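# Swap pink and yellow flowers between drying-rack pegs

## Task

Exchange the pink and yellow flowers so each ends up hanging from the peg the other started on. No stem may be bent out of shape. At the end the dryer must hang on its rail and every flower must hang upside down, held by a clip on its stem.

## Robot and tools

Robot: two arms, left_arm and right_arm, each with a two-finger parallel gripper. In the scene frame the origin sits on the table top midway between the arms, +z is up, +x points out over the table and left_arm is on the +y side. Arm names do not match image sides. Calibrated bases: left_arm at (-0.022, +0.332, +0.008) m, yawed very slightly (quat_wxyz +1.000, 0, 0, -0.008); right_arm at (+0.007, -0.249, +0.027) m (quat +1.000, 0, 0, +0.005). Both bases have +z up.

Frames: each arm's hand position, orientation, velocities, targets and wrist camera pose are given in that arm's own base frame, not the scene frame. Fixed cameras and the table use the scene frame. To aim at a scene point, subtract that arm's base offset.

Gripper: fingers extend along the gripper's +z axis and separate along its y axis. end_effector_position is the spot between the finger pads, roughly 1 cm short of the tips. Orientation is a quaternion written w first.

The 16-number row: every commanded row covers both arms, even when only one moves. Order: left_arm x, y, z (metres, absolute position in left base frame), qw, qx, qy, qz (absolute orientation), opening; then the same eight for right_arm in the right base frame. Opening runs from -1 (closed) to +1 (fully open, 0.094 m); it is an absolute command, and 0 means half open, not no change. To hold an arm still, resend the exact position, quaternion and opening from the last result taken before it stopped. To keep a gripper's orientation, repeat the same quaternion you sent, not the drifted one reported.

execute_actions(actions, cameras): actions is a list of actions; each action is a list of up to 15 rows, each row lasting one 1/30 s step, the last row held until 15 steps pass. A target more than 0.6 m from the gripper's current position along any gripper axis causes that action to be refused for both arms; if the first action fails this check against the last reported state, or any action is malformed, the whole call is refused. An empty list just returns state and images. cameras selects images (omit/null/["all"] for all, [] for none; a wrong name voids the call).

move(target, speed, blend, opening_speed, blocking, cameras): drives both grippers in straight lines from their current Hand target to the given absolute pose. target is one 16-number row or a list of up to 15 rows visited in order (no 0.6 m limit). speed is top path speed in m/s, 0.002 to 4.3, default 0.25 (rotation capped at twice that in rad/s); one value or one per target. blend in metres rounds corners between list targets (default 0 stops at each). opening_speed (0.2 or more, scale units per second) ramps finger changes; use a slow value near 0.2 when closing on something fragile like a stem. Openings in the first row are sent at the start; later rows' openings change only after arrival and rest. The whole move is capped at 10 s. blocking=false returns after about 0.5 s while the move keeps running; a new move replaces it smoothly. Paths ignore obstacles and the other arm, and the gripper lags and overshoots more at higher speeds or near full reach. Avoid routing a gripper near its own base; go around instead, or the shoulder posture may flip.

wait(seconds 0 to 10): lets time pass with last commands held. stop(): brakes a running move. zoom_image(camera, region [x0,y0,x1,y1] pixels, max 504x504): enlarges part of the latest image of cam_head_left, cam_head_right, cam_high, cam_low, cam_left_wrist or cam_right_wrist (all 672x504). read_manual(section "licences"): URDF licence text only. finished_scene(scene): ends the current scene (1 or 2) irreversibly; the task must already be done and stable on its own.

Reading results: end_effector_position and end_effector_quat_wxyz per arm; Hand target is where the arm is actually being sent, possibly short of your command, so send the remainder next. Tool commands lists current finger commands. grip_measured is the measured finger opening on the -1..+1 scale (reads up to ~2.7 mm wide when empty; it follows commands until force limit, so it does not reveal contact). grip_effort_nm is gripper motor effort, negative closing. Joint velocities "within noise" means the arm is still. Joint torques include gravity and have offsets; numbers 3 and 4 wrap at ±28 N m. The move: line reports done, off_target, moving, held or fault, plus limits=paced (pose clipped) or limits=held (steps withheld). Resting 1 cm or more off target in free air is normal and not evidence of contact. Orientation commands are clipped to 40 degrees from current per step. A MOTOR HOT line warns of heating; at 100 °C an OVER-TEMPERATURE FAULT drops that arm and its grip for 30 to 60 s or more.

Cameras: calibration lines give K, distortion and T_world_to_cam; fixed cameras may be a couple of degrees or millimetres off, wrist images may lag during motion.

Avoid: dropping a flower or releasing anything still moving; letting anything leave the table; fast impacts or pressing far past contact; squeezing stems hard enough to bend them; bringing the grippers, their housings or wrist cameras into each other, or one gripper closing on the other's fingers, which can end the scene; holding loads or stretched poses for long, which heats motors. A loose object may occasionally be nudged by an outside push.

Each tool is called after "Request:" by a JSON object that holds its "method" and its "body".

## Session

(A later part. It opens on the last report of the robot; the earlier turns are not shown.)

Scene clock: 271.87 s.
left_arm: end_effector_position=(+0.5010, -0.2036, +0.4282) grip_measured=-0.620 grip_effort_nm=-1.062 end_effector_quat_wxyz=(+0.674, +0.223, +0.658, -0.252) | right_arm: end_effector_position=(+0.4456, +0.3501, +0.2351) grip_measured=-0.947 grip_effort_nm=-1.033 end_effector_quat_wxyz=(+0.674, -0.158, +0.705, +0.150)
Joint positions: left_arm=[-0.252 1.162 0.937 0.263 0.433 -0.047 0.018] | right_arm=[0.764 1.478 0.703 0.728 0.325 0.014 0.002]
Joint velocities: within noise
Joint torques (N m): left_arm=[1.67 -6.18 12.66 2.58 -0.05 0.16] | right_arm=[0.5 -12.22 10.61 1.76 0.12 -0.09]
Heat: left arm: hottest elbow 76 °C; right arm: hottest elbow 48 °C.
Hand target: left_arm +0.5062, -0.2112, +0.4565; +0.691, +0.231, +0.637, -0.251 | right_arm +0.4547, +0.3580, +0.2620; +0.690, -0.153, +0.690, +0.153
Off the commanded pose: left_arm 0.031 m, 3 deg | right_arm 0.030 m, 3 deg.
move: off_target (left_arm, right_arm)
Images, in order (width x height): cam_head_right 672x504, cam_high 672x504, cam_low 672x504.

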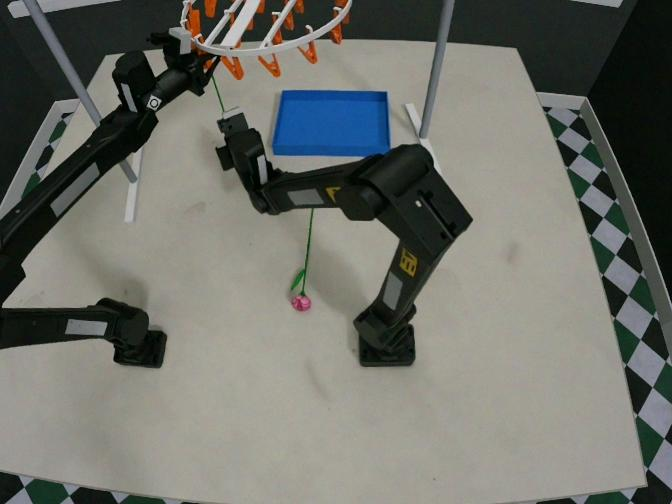

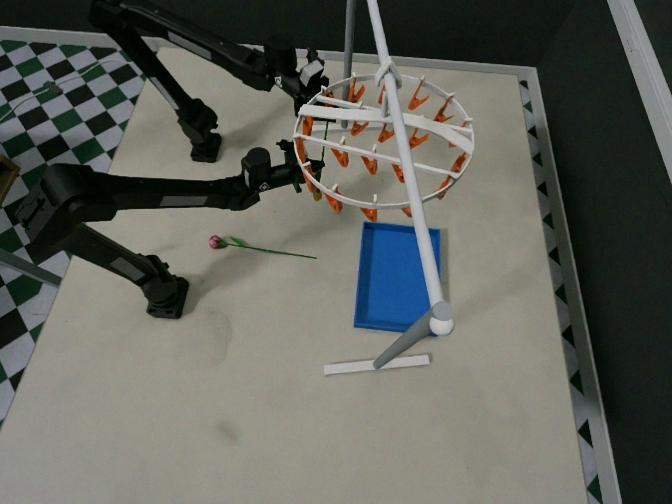

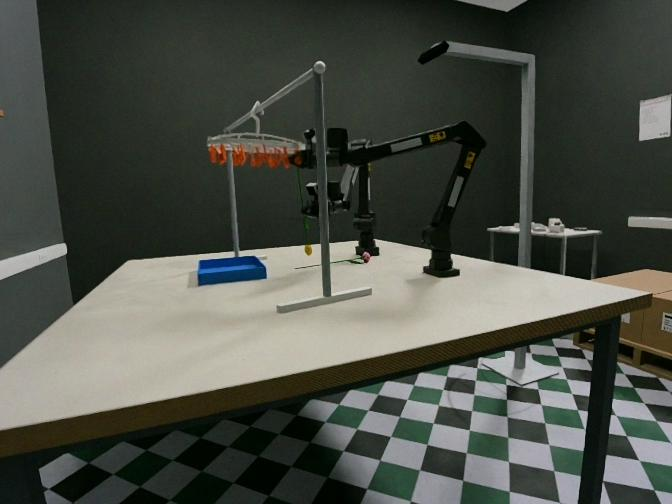

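Request:
{"method": "move", "body": {"target": [[0.508,-0.212,0.457,0.691,0.231,0.637,-0.2505,-1,0.4525,0.3585,0.175,0.690,-0.153,0.690,0.153,-1],[0.508,-0.212,0.457,0.691,0.231,0.637,-0.2505,-1,0.4525,0.3645,0.262,0.690,-0.153,0.690,0.153,-1]], "speed": 0.07, "cameras": ["cam_head_right","cam_high","cam_low"]}}

Request:
{"method": "zoom_image", "body": {"camera": "cam_head_right", "region": [190, 55, 220, 85]}}

Request:
{"method": "zoom_image", "body": {"camera": "cam_low", "region": [285, 145, 315, 175]}}

Scene clock: 279.63 s.
left_arm: end_effector_position=(+0.5010, -0.2036, +0.4282) grip_measured=-0.620 grip_effort_nm=-1.067 end_effector_quat_wxyz=(+0.674, +0.223, +0.658, -0.252) | right_arm: end_effector_position=(+0.4460, +0.3505, +0.2354) grip_measured=-0.947 grip_effort_nm=-1.033 end_effector_quat_wxyz=(+0.676, -0.154, +0.706, +0.146)
Joint positions: left_arm=[-0.252 1.162 0.937 0.263 0.433 -0.047 0.018] | right_arm=[0.768 1.481 0.706 0.727 0.34 0.014 0.002]
Joint velocities: within noise
Joint torques (N m): left_arm=[1.67 -6.12 12.64 2.56 -0.05 0.16] | right_arm=[1.55 -12.04 10.61 1.69 0.11 -0.1]
Heat: left arm: hottest elbow 77 °C; right arm: hottest elbow 48 °C.
Hand target: left_arm +0.5062, -0.2112, +0.4565; +0.691, +0.231, +0.637, -0.251 | right_arm +0.4512, +0.3634, +0.2622; +0.690, -0.153, +0.690, +0.153
Off the commanded pose: left_arm 0.031 m, 3 deg | right_arm 0.031 m, 3 deg.
move: off_target (left_arm, right_arm)
Images, in order (width x height): cam_head_right 672x504, cam_high 672x504, cam_low 672x504.

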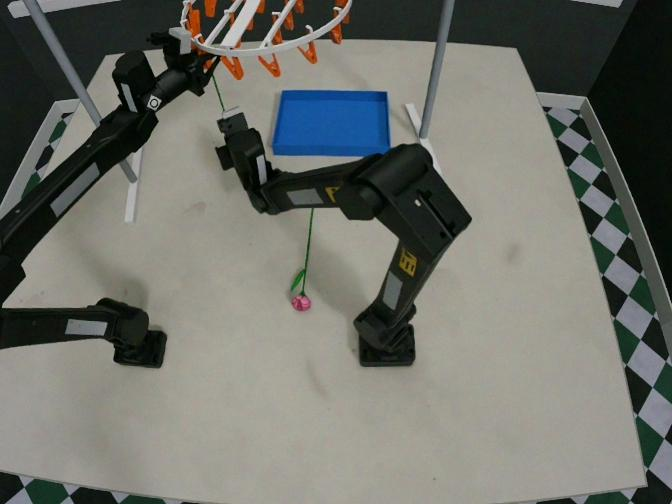

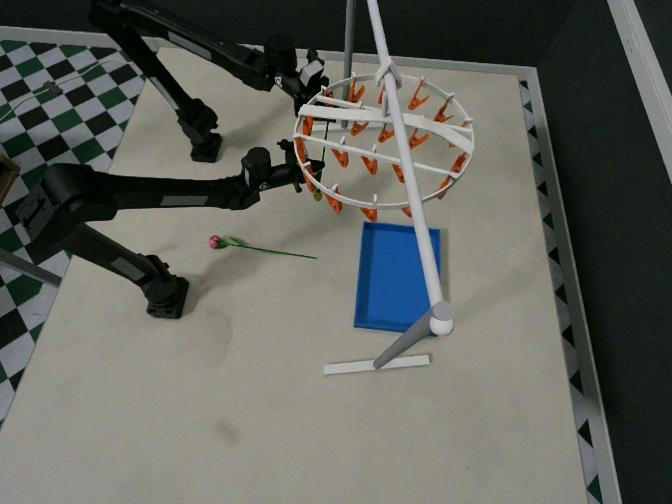

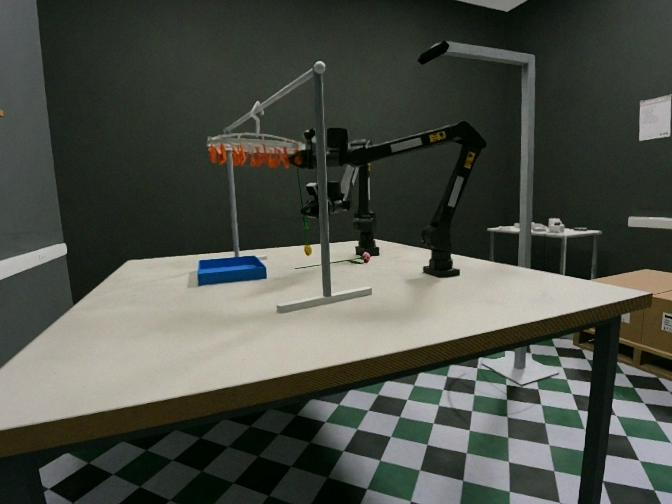

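Scaled by 16.800 from the camera's 672x504 image, which has a finer 960x720 frame.

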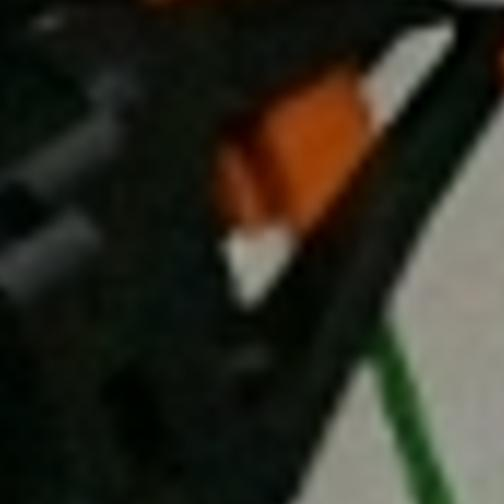

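Scaled by 16.800 from the camera's 672x504 image, which has a finer 960x720 frame.

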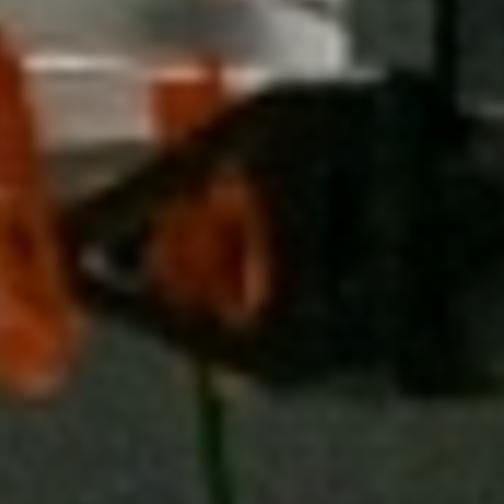

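Request:
{"method": "move", "body": {"target": [[0.508,-0.212,0.457,0.691,0.231,0.637,-0.2505,-1,0.4495,0.3685,0.175,0.690,-0.153,0.690,0.153,-1],[0.508,-0.212,0.457,0.691,0.231,0.637,-0.2505,-1,0.450,0.369,0.262,0.690,-0.153,0.690,0.153,-1]], "speed": 0.07, "cameras": ["cam_head_right","cam_low"]}}

Request:
{"method": "zoom_image", "body": {"camera": "cam_head_right", "region": [190, 55, 220, 85]}}

Request:
{"method": "zoom_image", "body": {"camera": "cam_low", "region": [285, 145, 315, 175]}}

Scene clock: 286.47 s.
left_arm: end_effector_position=(+0.5010, -0.2036, +0.4282) grip_measured=-0.620 grip_effort_nm=-1.067 end_effector_quat_wxyz=(+0.674, +0.223, +0.658, -0.252) | right_arm: end_effector_position=(+0.4430, +0.3543, +0.2328) grip_measured=-0.947 grip_effort_nm=-1.033 end_effector_quat_wxyz=(+0.674, -0.155, +0.707, +0.145)
Joint positions: left_arm=[-0.252 1.162 0.937 0.263 0.433 -0.047 0.018] | right_arm=[0.78 1.485 0.706 0.727 0.352 0.014 0.002]
Joint velocities: within noise
Joint torques (N m): left_arm=[1.67 -6.18 12.66 2.58 -0.06 0.16] | right_arm=[1.38 -12.45 10.78 1.69 0.11 -0.11]
Heat: left arm: hottest elbow 77 °C; right arm: hottest elbow 49 °C.
Hand target: left_arm +0.5062, -0.2112, +0.4565; +0.691, +0.231, +0.637, -0.251 | right_arm +0.4485, +0.3678, +0.2621; +0.690, -0.153, +0.690, +0.153
Off the commanded pose: left_arm 0.031 m, 3 deg | right_arm 0.033 m, 3 deg.
move: off_target (left_arm, right_arm)
Images, in order (width x height): cam_head_right 672x504, cam_low 672x504.

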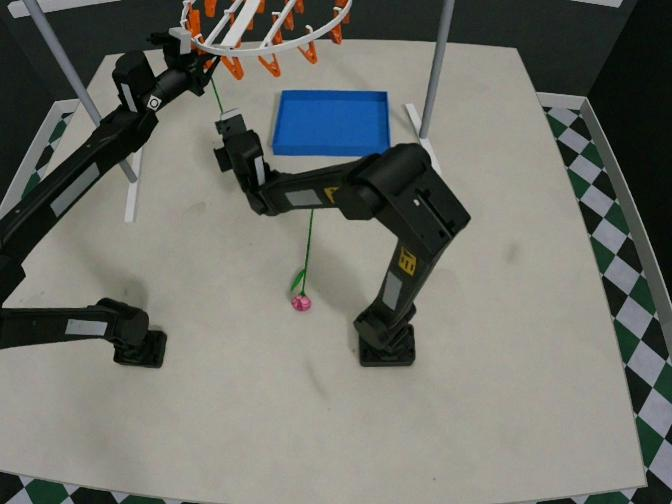

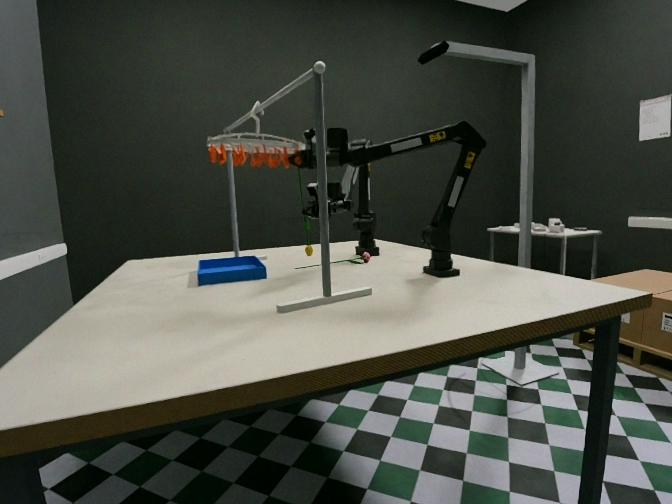

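Scaled by 16.800 from the camera's 672x504 image, which has a finer 960x720 frame.

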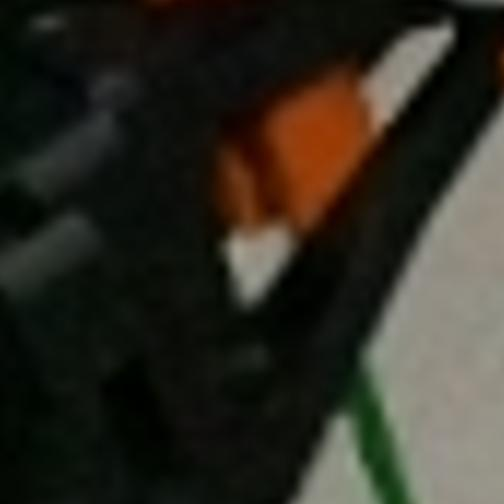

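Scaled by 16.800 from the camera's 672x504 image, which has a finer 960x720 frame.

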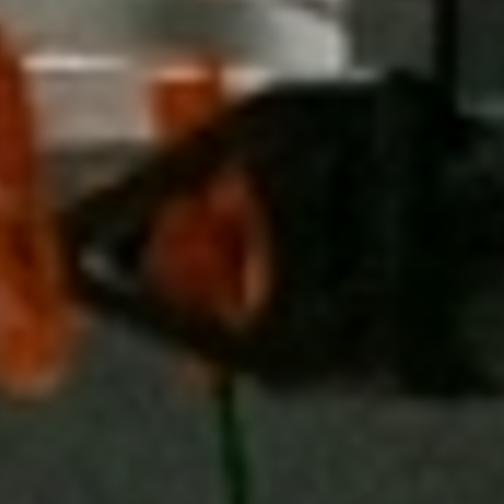

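Request:
{"method": "move", "body": {"target": [[0.508,-0.212,0.457,0.691,0.231,0.637,-0.2505,-1,0.450,0.3705,0.19,0.690,-0.153,0.690,0.153,-1],[0.508,-0.212,0.457,0.691,0.231,0.637,-0.2505,-1,0.452,0.371,0.285,0.690,-0.153,0.690,0.153,-1]], "speed": 0.06, "cameras": ["cam_head_right","cam_low"]}}

Request:
{"method": "zoom_image", "body": {"camera": "cam_head_right", "region": [190, 55, 220, 85]}}

Request:
{"method": "zoom_image", "body": {"camera": "cam_low", "region": [285, 145, 315, 175]}}

Scene clock: 292.80 s.
left_arm: end_effector_position=(+0.5011, -0.2036, +0.4286) grip_measured=-0.620 grip_effort_nm=-1.067 end_effector_quat_wxyz=(+0.674, +0.223, +0.658, -0.252) | right_arm: end_effector_position=(+0.4446, +0.3569, +0.2480) grip_measured=-0.947 grip_effort_nm=-1.043 end_effector_quat_wxyz=(+0.670, -0.158, +0.711, +0.142)
Joint positions: left_arm=[-0.252 1.162 0.937 0.263 0.433 -0.047 0.018] | right_arm=[0.782 1.451 0.734 0.651 0.354 0.014 0.002]
Joint velocities: within noise
Joint torques (N m): left_arm=[1.67 -6.12 12.59 2.56 -0.05 0.16] | right_arm=[1.14 -12.92 11.56 1.77 0.05 -0.11]
Heat: left arm: hottest elbow 77 °C; right arm: hottest elbow 49 °C.
Hand target: left_arm +0.5062, -0.2112, +0.4565; +0.691, +0.231, +0.637, -0.251 | right_arm +0.4501, +0.3693, +0.2850; +0.690, -0.153, +0.690, +0.153
Off the commanded pose: left_arm 0.030 m, 3 deg | right_arm 0.040 m, 4 deg.
move: off_target (left_arm, right_arm)
Images, in order (width x height): cam_head_right 672x504, cam_low 672x504.

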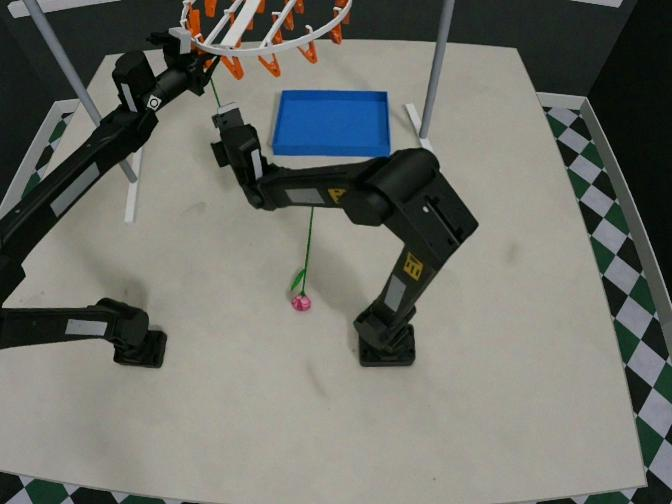

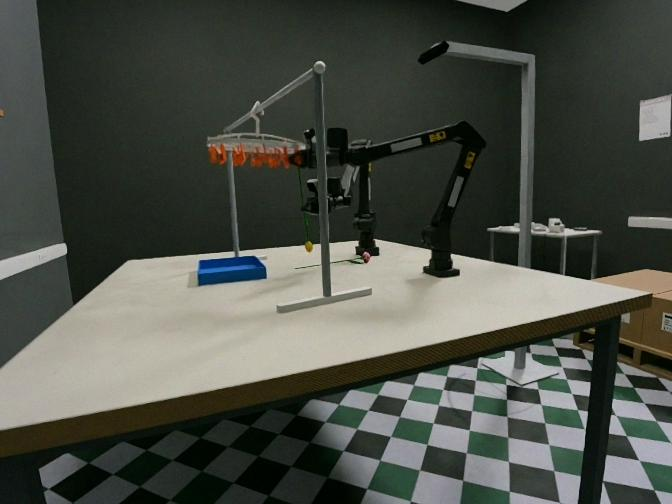

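Scaled by 16.800 from the camera's 672x504 image, which has a finer 960x720 frame.

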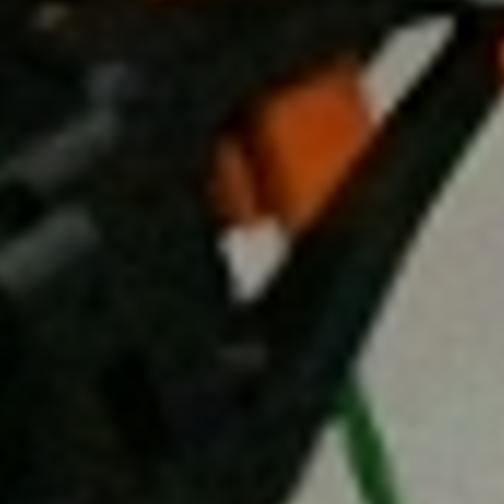

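Scaled by 16.800 from the camera's 672x504 image, which has a finer 960x720 frame.

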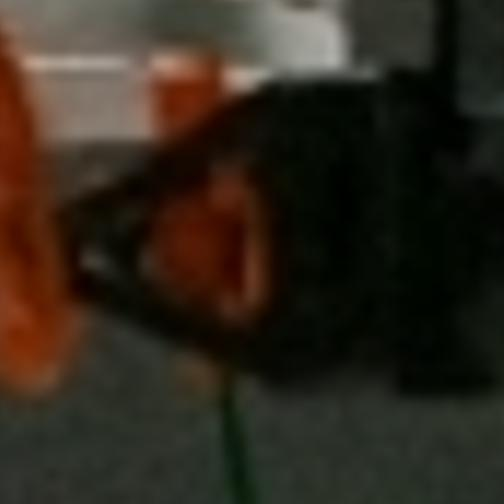

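Request:
{"method": "move", "body": {"target": [0.508,-0.212,0.457,0.691,0.231,0.637,-0.2505,-1,0.452,0.371,0.298,0.690,-0.153,0.690,0.153,-1], "speed": 0.05, "cameras": ["cam_head_right","cam_low"]}}

Request:
{"method": "zoom_image", "body": {"camera": "cam_head_right", "region": [190, 55, 220, 85]}}

Request:
{"method": "zoom_image", "body": {"camera": "cam_low", "region": [285, 145, 315, 175]}}

Scene clock: 296.00 s.
left_arm: end_effector_position=(+0.5011, -0.2036, +0.4286) grip_measured=-0.620 grip_effort_nm=-1.067 end_effector_quat_wxyz=(+0.674, +0.223, +0.658, -0.252) | right_arm: end_effector_position=(+0.4432, +0.3555, +0.2497) grip_measured=-0.947 grip_effort_nm=-1.028 end_effector_quat_wxyz=(+0.663, -0.162, +0.718, +0.138)
Joint positions: left_arm=[-0.252 1.162 0.937 0.263 0.433 -0.047 0.018] | right_arm=[0.782 1.432 0.739 0.604 0.354 0.014 0.002]
Joint velocities: within noise
Joint torques (N m): left_arm=[1.73 -6.07 12.62 2.55 -0.04 0.16] | right_arm=[1.14 -13.27 12.33 2.07 0.07 -0.09]
Heat: left arm: hottest elbow 78 °C; right arm: hottest elbow 50 °C.
Hand target: left_arm +0.5062, -0.2112, +0.4565; +0.691, +0.231, +0.637, -0.251 | right_arm +0.4492, +0.3684, +0.2981; +0.690, -0.153, +0.690, +0.153
Off the commanded pose: left_arm 0.030 m, 3 deg | right_arm 0.052 m, 5 deg.
move: off_target (left_arm, right_arm)
Images, in order (width x height): cam_head_right 672x504, cam_low 672x504.

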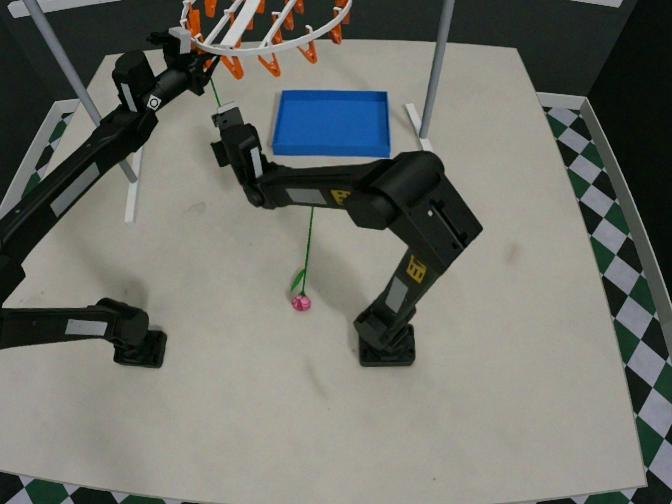

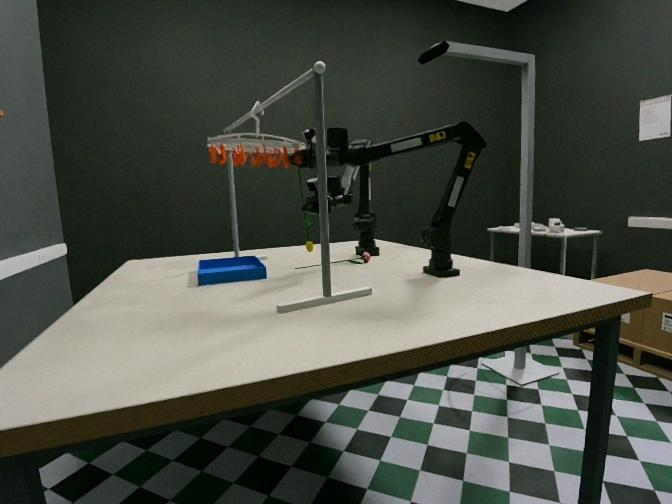

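Scaled by 16.800 from the camera's 672x504 image, which has a finer 960x720 frame.

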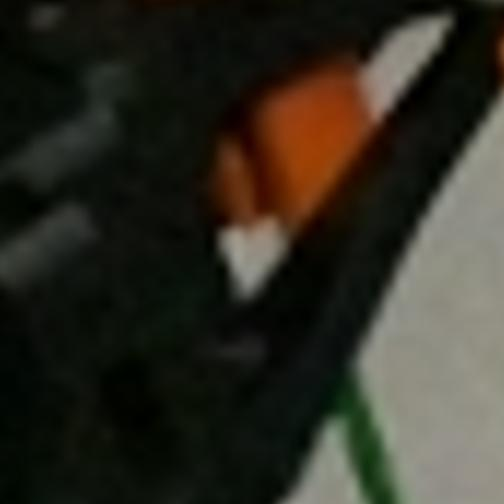

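Scaled by 16.800 from the camera's 672x504 image, which has a finer 960x720 frame.

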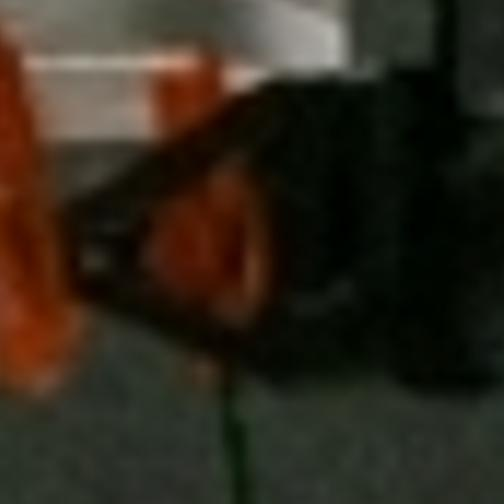

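Request:
{"method": "move", "body": {"target": [0.508,-0.212,0.457,0.691,0.231,0.637,-0.2505,-0.2,0.451,0.370,0.283,0.690,-0.153,0.690,0.153,-1], "speed": 0.05, "opening_speed": 0.6, "cameras": ["cam_head_right","cam_low","cam_high"]}}

Request:
{"method": "zoom_image", "body": {"camera": "cam_head_right", "region": [190, 55, 220, 85]}}

Request:
{"method": "zoom_image", "body": {"camera": "cam_low", "region": [285, 145, 315, 175]}}

Request:
{"method": "zoom_image", "body": {"camera": "cam_high", "region": [300, 90, 350, 140]}}

Scene clock: 302.17 s.
left_arm: end_effector_position=(+0.5021, -0.2038, +0.4300) grip_measured=-0.203 grip_effort_nm=0.051 end_effector_quat_wxyz=(+0.675, +0.223, +0.657, -0.251) | right_arm: end_effector_position=(+0.4438, +0.3561, +0.2550) grip_measured=-0.947 grip_effort_nm=-1.028 end_effector_quat_wxyz=(+0.671, -0.157, +0.711, +0.143)
Joint positions: left_arm=[-0.252 1.164 0.942 0.263 0.432 -0.046 0.037] | right_arm=[0.782 1.435 0.739 0.633 0.354 0.014 0.002]
Joint velocities: within noise
Joint torques (N m): left_arm=[1.73 -6.3 12.36 2.55 -0.03 0.15] | right_arm=[1.26 -10.99 11 2.78 0.05 -0.1]
Heat: left arm: hottest elbow 78 °C; right arm: hottest elbow 50 °C.
Hand target: left_arm +0.5064, -0.2113, +0.4564; +0.691, +0.231, +0.637, -0.251 | right_arm +0.4496, +0.3687, +0.2829; +0.690, -0.153, +0.691, +0.153
Off the commanded pose: left_arm 0.029 m, 3 deg | right_arm 0.032 m, 3 deg.
move: off_target (left_arm, right_arm)
Images, in order (width x height): cam_head_right 672x504, cam_high 672x504, cam_low 672x504.

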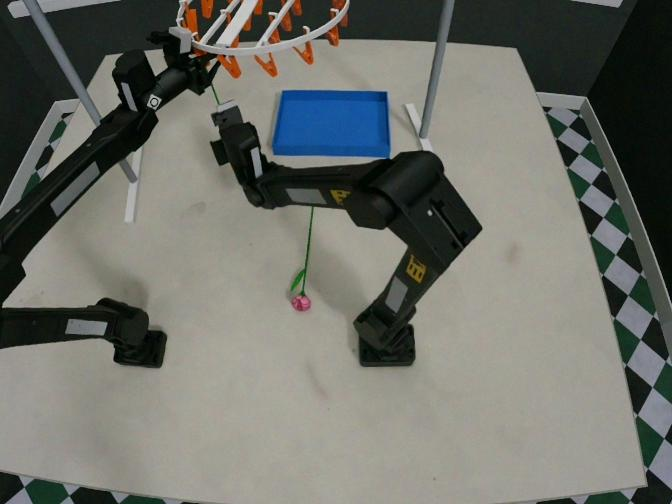

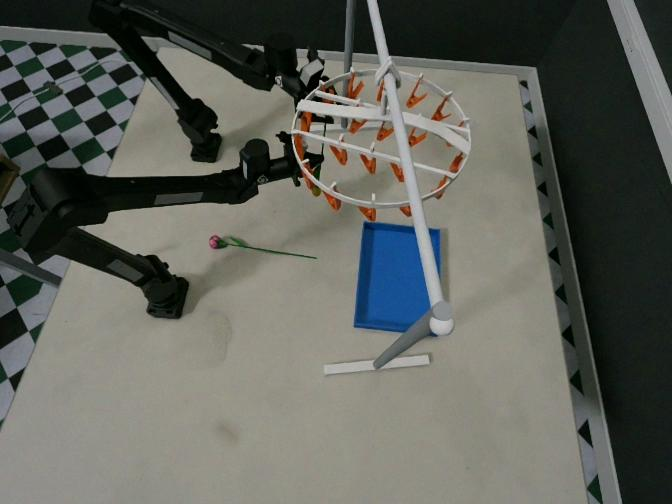

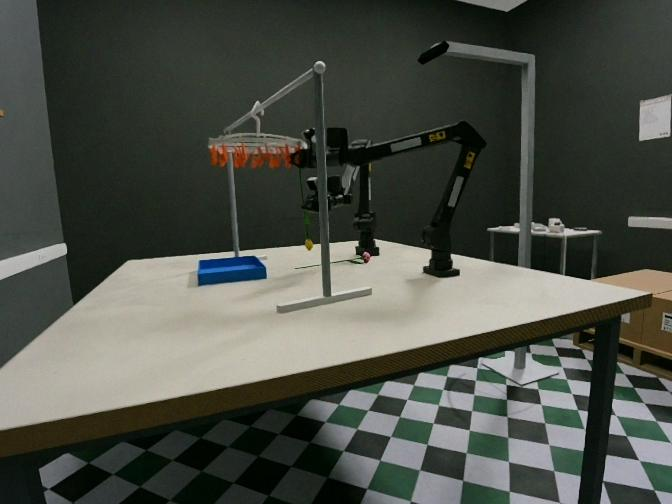

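Scaled by 16.800 from the camera's 672x504 image, which has a finer 960x720 frame.

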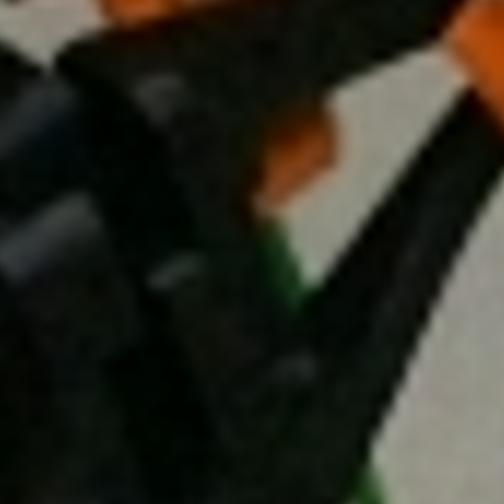

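Scaled by 16.800 from the camera's 672x504 image, which has a finer 960x720 frame.

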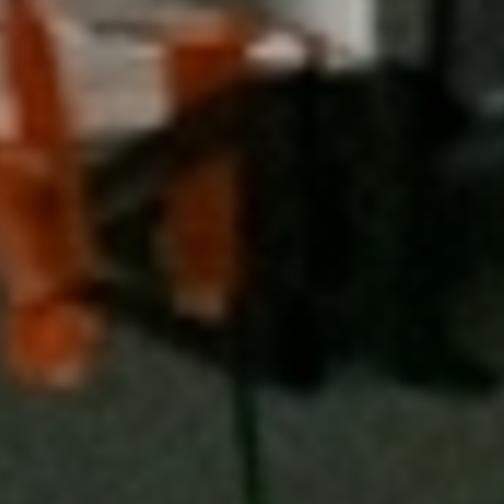

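Scaled by 10.080 from the camera's 672x504 image, which has a finer 960x720 frame.

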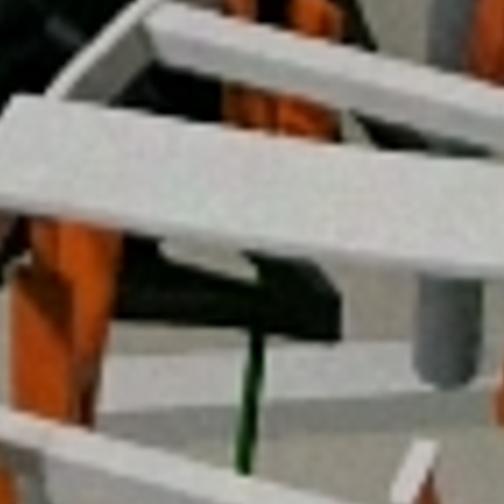

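Request:
{"method": "move", "body": {"target": [0.508,-0.212,0.457,0.691,0.231,0.637,-0.2505,-0.2,0.449,0.368,0.255,0.690,-0.153,0.690,0.153,-1], "speed": 0.05, "cameras": ["cam_head_right","cam_low","cam_high"]}}

Request:
{"method": "zoom_image", "body": {"camera": "cam_head_right", "region": [185, 50, 225, 90]}}

Request:
{"method": "zoom_image", "body": {"camera": "cam_low", "region": [285, 145, 315, 175]}}

Scene clock: 306.27 s.
left_arm: end_effector_position=(+0.5020, -0.2040, +0.4300) grip_measured=-0.202 grip_effort_nm=0.051 end_effector_quat_wxyz=(+0.675, +0.223, +0.657, -0.252) | right_arm: end_effector_position=(+0.4485, +0.3608, +0.2505) grip_measured=-0.947 grip_effort_nm=-1.033 end_effector_quat_wxyz=(+0.684, -0.149, +0.698, +0.151)
Joint positions: left_arm=[-0.252 1.164 0.942 0.263 0.432 -0.046 0.038] | right_arm=[0.782 1.482 0.739 0.723 0.354 0.014 0.002]
Joint velocities: within noise
Joint torques (N m): left_arm=[1.73 -6.3 12.34 2.56 -0.04 0.16] | right_arm=[1.14 -10.81 8.14 2.77 0.03 -0.11]
Heat: left arm: hottest elbow 77 °C; right arm: hottest elbow 50 °C.
Hand target: left_arm +0.5064, -0.2114, +0.4564; +0.691, +0.231, +0.637, -0.251 | right_arm +0.4489, +0.3678, +0.2549; +0.690, -0.153, +0.691, +0.153
Off the commanded pose: left_arm 0.029 m, 3 deg | right_arm 0.009 m, 1 deg.
move: off_target (left_arm)
Images, in order (width x height): cam_head_right 672x504, cam_high 672x504, cam_low 672x504.

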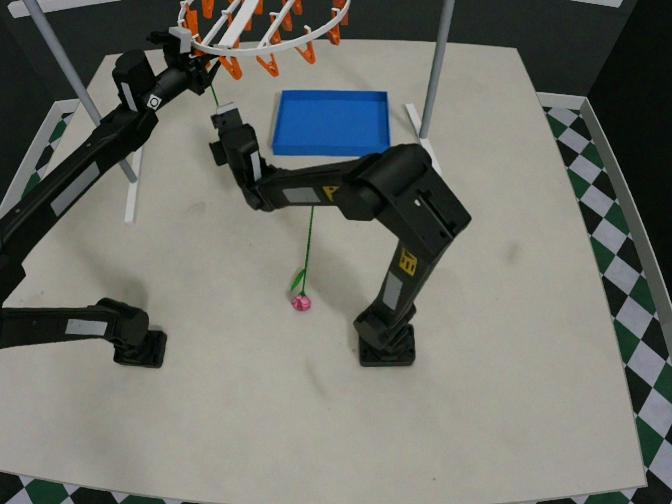

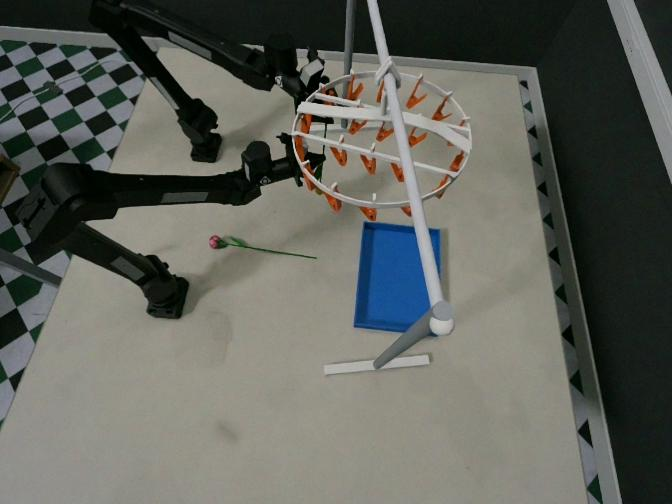

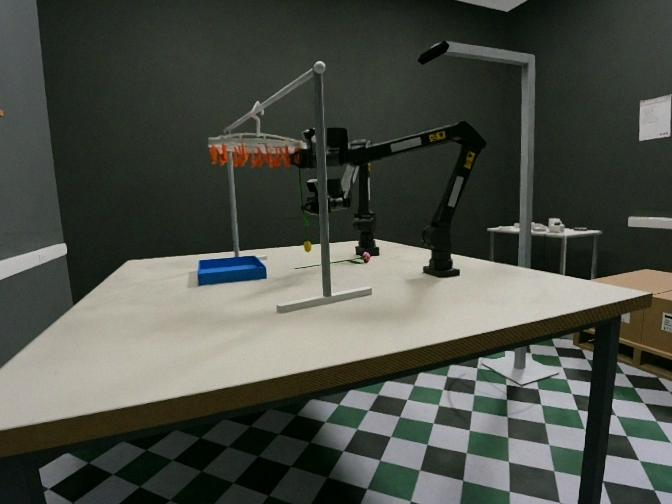

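Scaled by 12.600 from the camera's 672x504 image, which has a finer 960x720 frame.

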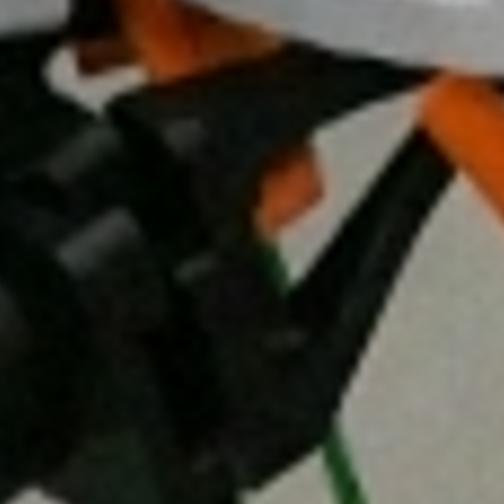

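Scaled by 16.800 from the camera's 672x504 image, which has a finer 960x720 frame.

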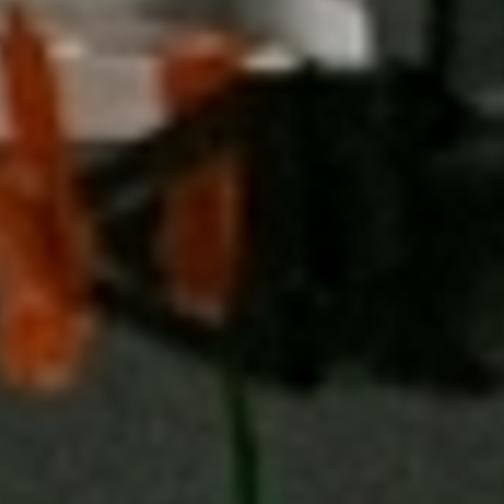

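Request:
{"method": "move", "body": {"target": [[0.508,-0.212,0.457,0.691,0.231,0.637,-0.2505,0.4,0.449,0.368,0.255,0.690,-0.153,0.690,0.153,-1],[0.45,-0.163,0.462,0.691,0.231,0.637,-0.2505,0.4,0.449,0.368,0.255,0.690,-0.153,0.690,0.153,-1],[0.36,-0.10,0.44,0.691,0.231,0.637,-0.2505,0.4,0.449,0.368,0.255,0.690,-0.153,0.690,0.153,-1]], "speed": 0.12, "opening_speed": 1.5, "cameras": ["cam_head_right","cam_low","cam_high"]}}

Request:
{"method": "zoom_image", "body": {"camera": "cam_head_right", "region": [185, 50, 225, 90]}}

Request:
{"method": "zoom_image", "body": {"camera": "cam_low", "region": [285, 140, 315, 170]}}

Request:
{"method": "zoom_image", "body": {"camera": "cam_high", "region": [300, 90, 350, 140]}}

Scene clock: 313.80 s.
left_arm: end_effector_position=(+0.3616, -0.1038, +0.4394) grip_measured=+0.398 grip_effort_nm=0.056 end_effector_quat_wxyz=(+0.692, +0.237, +0.634, -0.250) | right_arm: end_effector_position=(+0.4485, +0.3608, +0.2508) grip_measured=-0.947 grip_effort_nm=-1.028 end_effector_quat_wxyz=(+0.684, -0.149, +0.698, +0.152)
Joint positions: left_arm=[0.033 0.699 0.675 0.136 0.734 -0.064 0.066] | right_arm=[0.782 1.482 0.739 0.725 0.354 0.014 0.002]
Joint velocities: within noise
Joint torques (N m): left_arm=[3.43 -2.2 8.9 1.54 0.12 -0.09] | right_arm=[1.32 -10.99 8.13 2.74 0.02 -0.11]
Heat: left arm: hottest elbow 76 °C; right arm: hottest elbow 49 °C.
Hand target: left_arm +0.3600, -0.1001, +0.4399; +0.691, +0.231, +0.637, -0.251 | right_arm +0.4489, +0.3679, +0.2549; +0.690, -0.153, +0.690, +0.153
Off the commanded pose: left_arm 0.004 m, 1 deg | right_arm 0.008 m, 1 deg.
move: done
Images, in order (width x height): cam_head_right 672x504, cam_high 672x504, cam_low 672x504.

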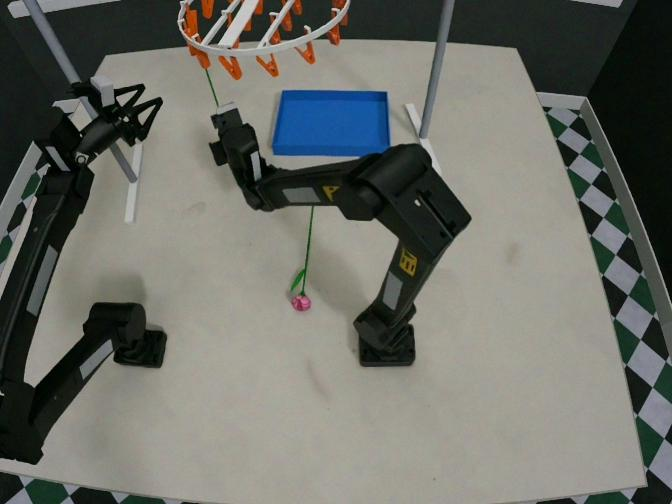

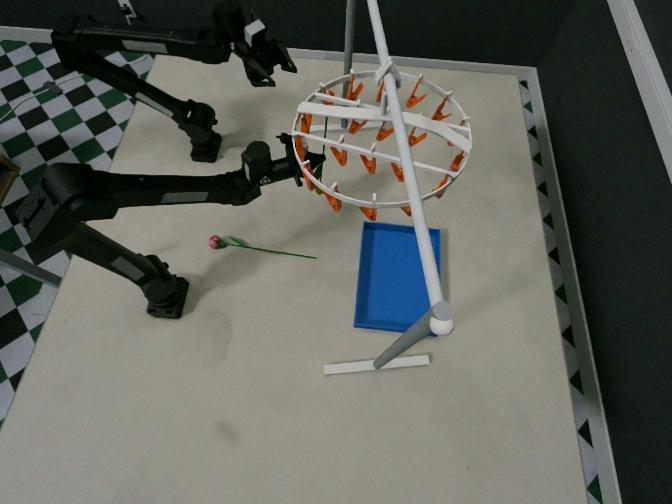

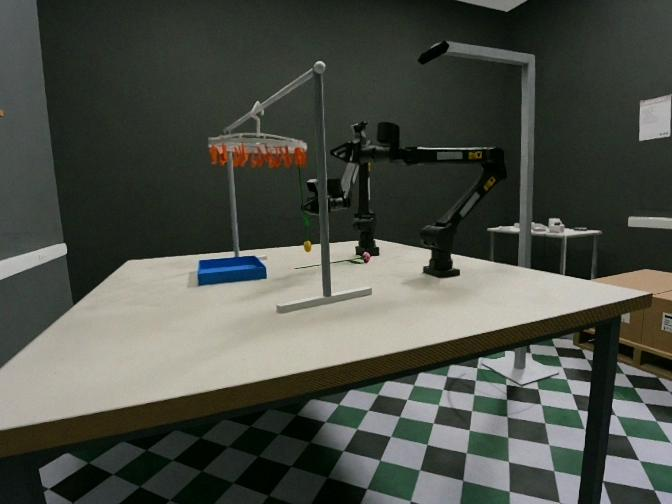

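Scaled by 12.600 from the camera's 672x504 image, which has a finer 960x720 frame.

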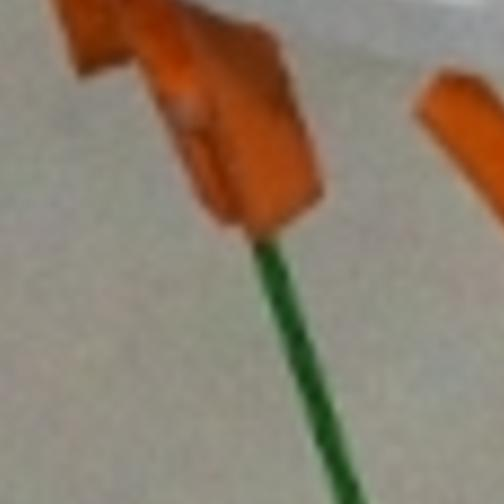

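Scaled by 16.800 from the camera's 672x504 image, which has a finer 960x720 frame.

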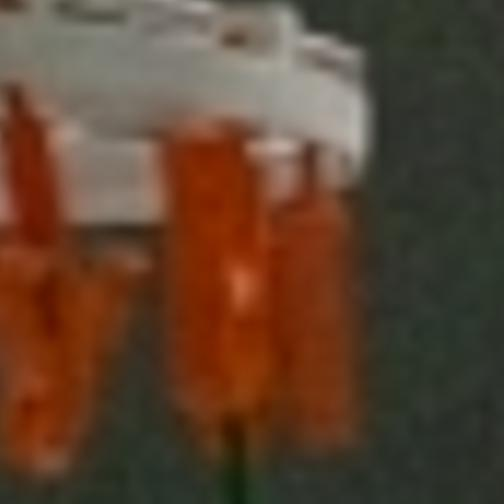

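Scaled by 10.080 from the camera's 672x504 image, which has a finer 960x720 frame.

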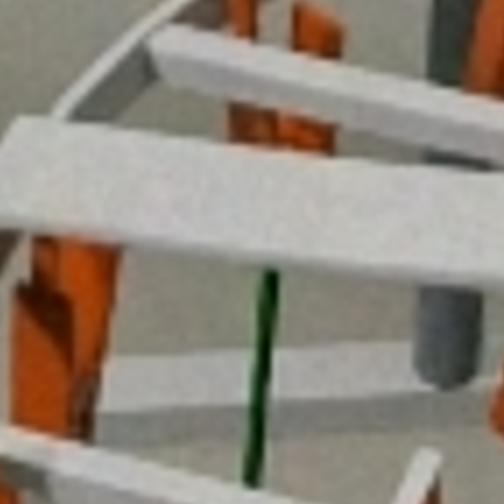

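Request:
{"method": "move", "body": {"target": [[0.30,-0.03,0.42,0.717,0.136,0.668,-0.146,0,0.449,0.368,0.255,0.690,-0.153,0.690,0.153,-0.85],[0.30,-0.03,0.42,0.717,0.136,0.668,-0.146,0,0.449,0.368,0.255,0.690,-0.153,0.690,0.153,-0.3],[0.30,-0.03,0.42,0.717,0.136,0.668,-0.146,0,0.36,0.325,0.25,0.690,-0.153,0.690,0.153,-0.3]], "speed": 0.12, "opening_speed": 0.5, "cameras": ["cam_right_wrist","cam_low","cam_head_right","cam_head_left"]}}

Request:
{"method": "zoom_image", "body": {"camera": "cam_low", "region": [260, 140, 360, 240]}}

Scene clock: 321.93 s.
left_arm: end_effector_position=(+0.3023, -0.0325, +0.4194) grip_measured=+0.002 grip_effort_nm=-0.125 end_effector_quat_wxyz=(+0.716, +0.136, +0.668, -0.152) | right_arm: end_effector_position=(+0.3657, +0.3245, +0.2496) grip_measured=-0.301 grip_effort_nm=0.066 end_effector_quat_wxyz=(+0.688, -0.147, +0.694, +0.154)
Joint positions: left_arm=[0.246 0.396 0.557 -0.072 0.654 -0.064 0.047] | right_arm=[0.881 1.273 0.52 0.746 0.453 0.014 0.033]
Joint velocities: within noise
Joint torques (N m): left_arm=[3.43 0.62 8.87 1.55 0.11 0.15] | right_arm=[1.44 -8.18 6.32 2.37 0.11 -0.1]
Heat: left arm: hottest elbow 73 °C; right arm: hottest elbow 48 °C.
Hand target: left_arm +0.3000, -0.0300, +0.4199; +0.717, +0.136, +0.668, -0.146 | right_arm +0.3601, +0.3250, +0.2500; +0.690, -0.153, +0.690, +0.153
Off the commanded pose: left_arm 0.003 m, 1 deg | right_arm 0.006 m, 1 deg.
move: done
camera_calibration:
cam_right_wrist: T_world_to_cam=[[0.420572, -0.907256, -0.00241922, 0.140113], [-0.383081, -0.175165, -0.906954, 0.464501], [0.822416, 0.382367, -0.421222, -0.232876], [0, 0, 0, 1]] pos_world=[0.310535, 0.297526, 0.323528]
Images, in order (width x height): cam_head_left 672x504, cam_head_right 672x504, cam_low 672x504, cam_right_wrist 672x504.

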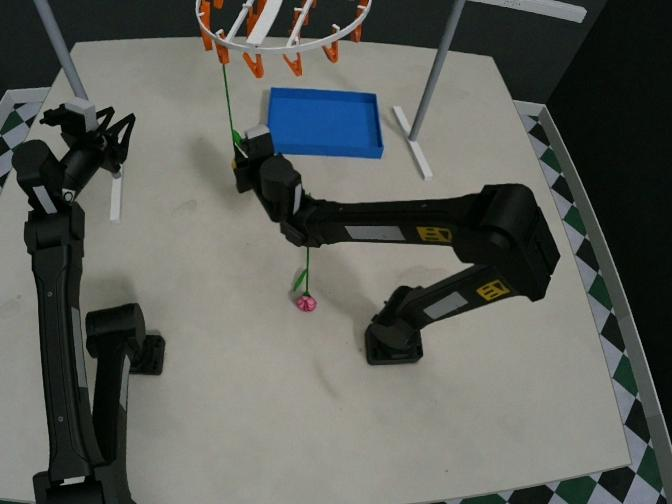

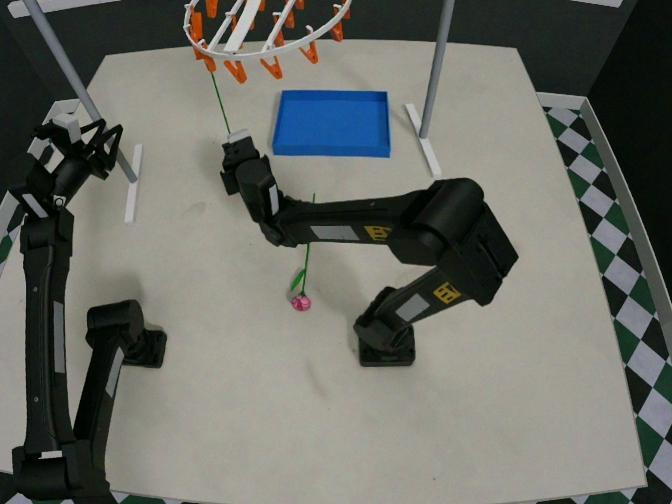

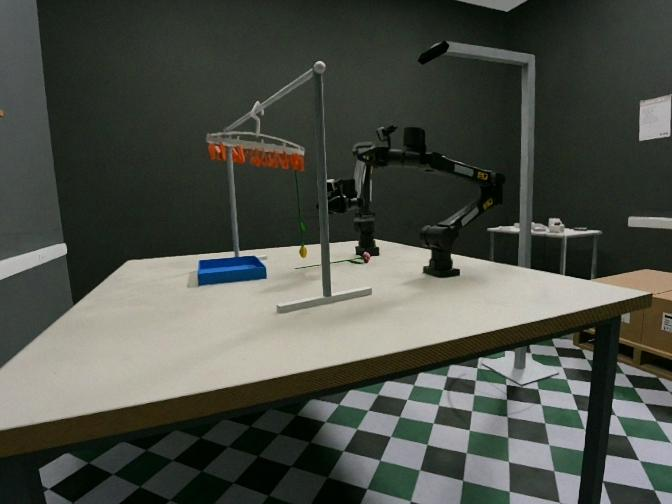

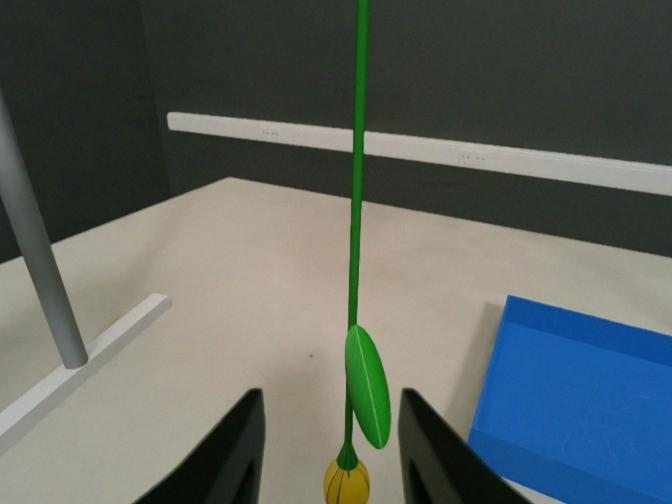

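Scaled by 5.040 from the camera's 672x504 image, which has a finer 960x720 frame.

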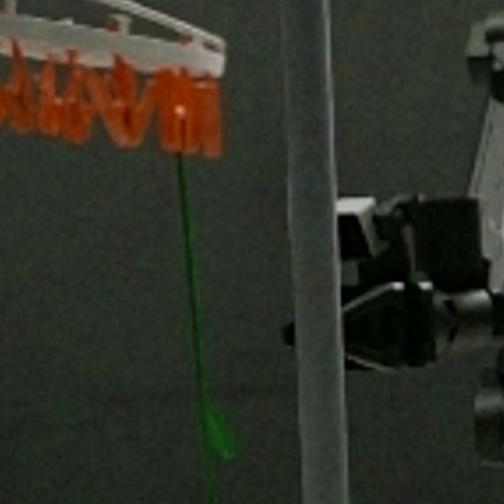

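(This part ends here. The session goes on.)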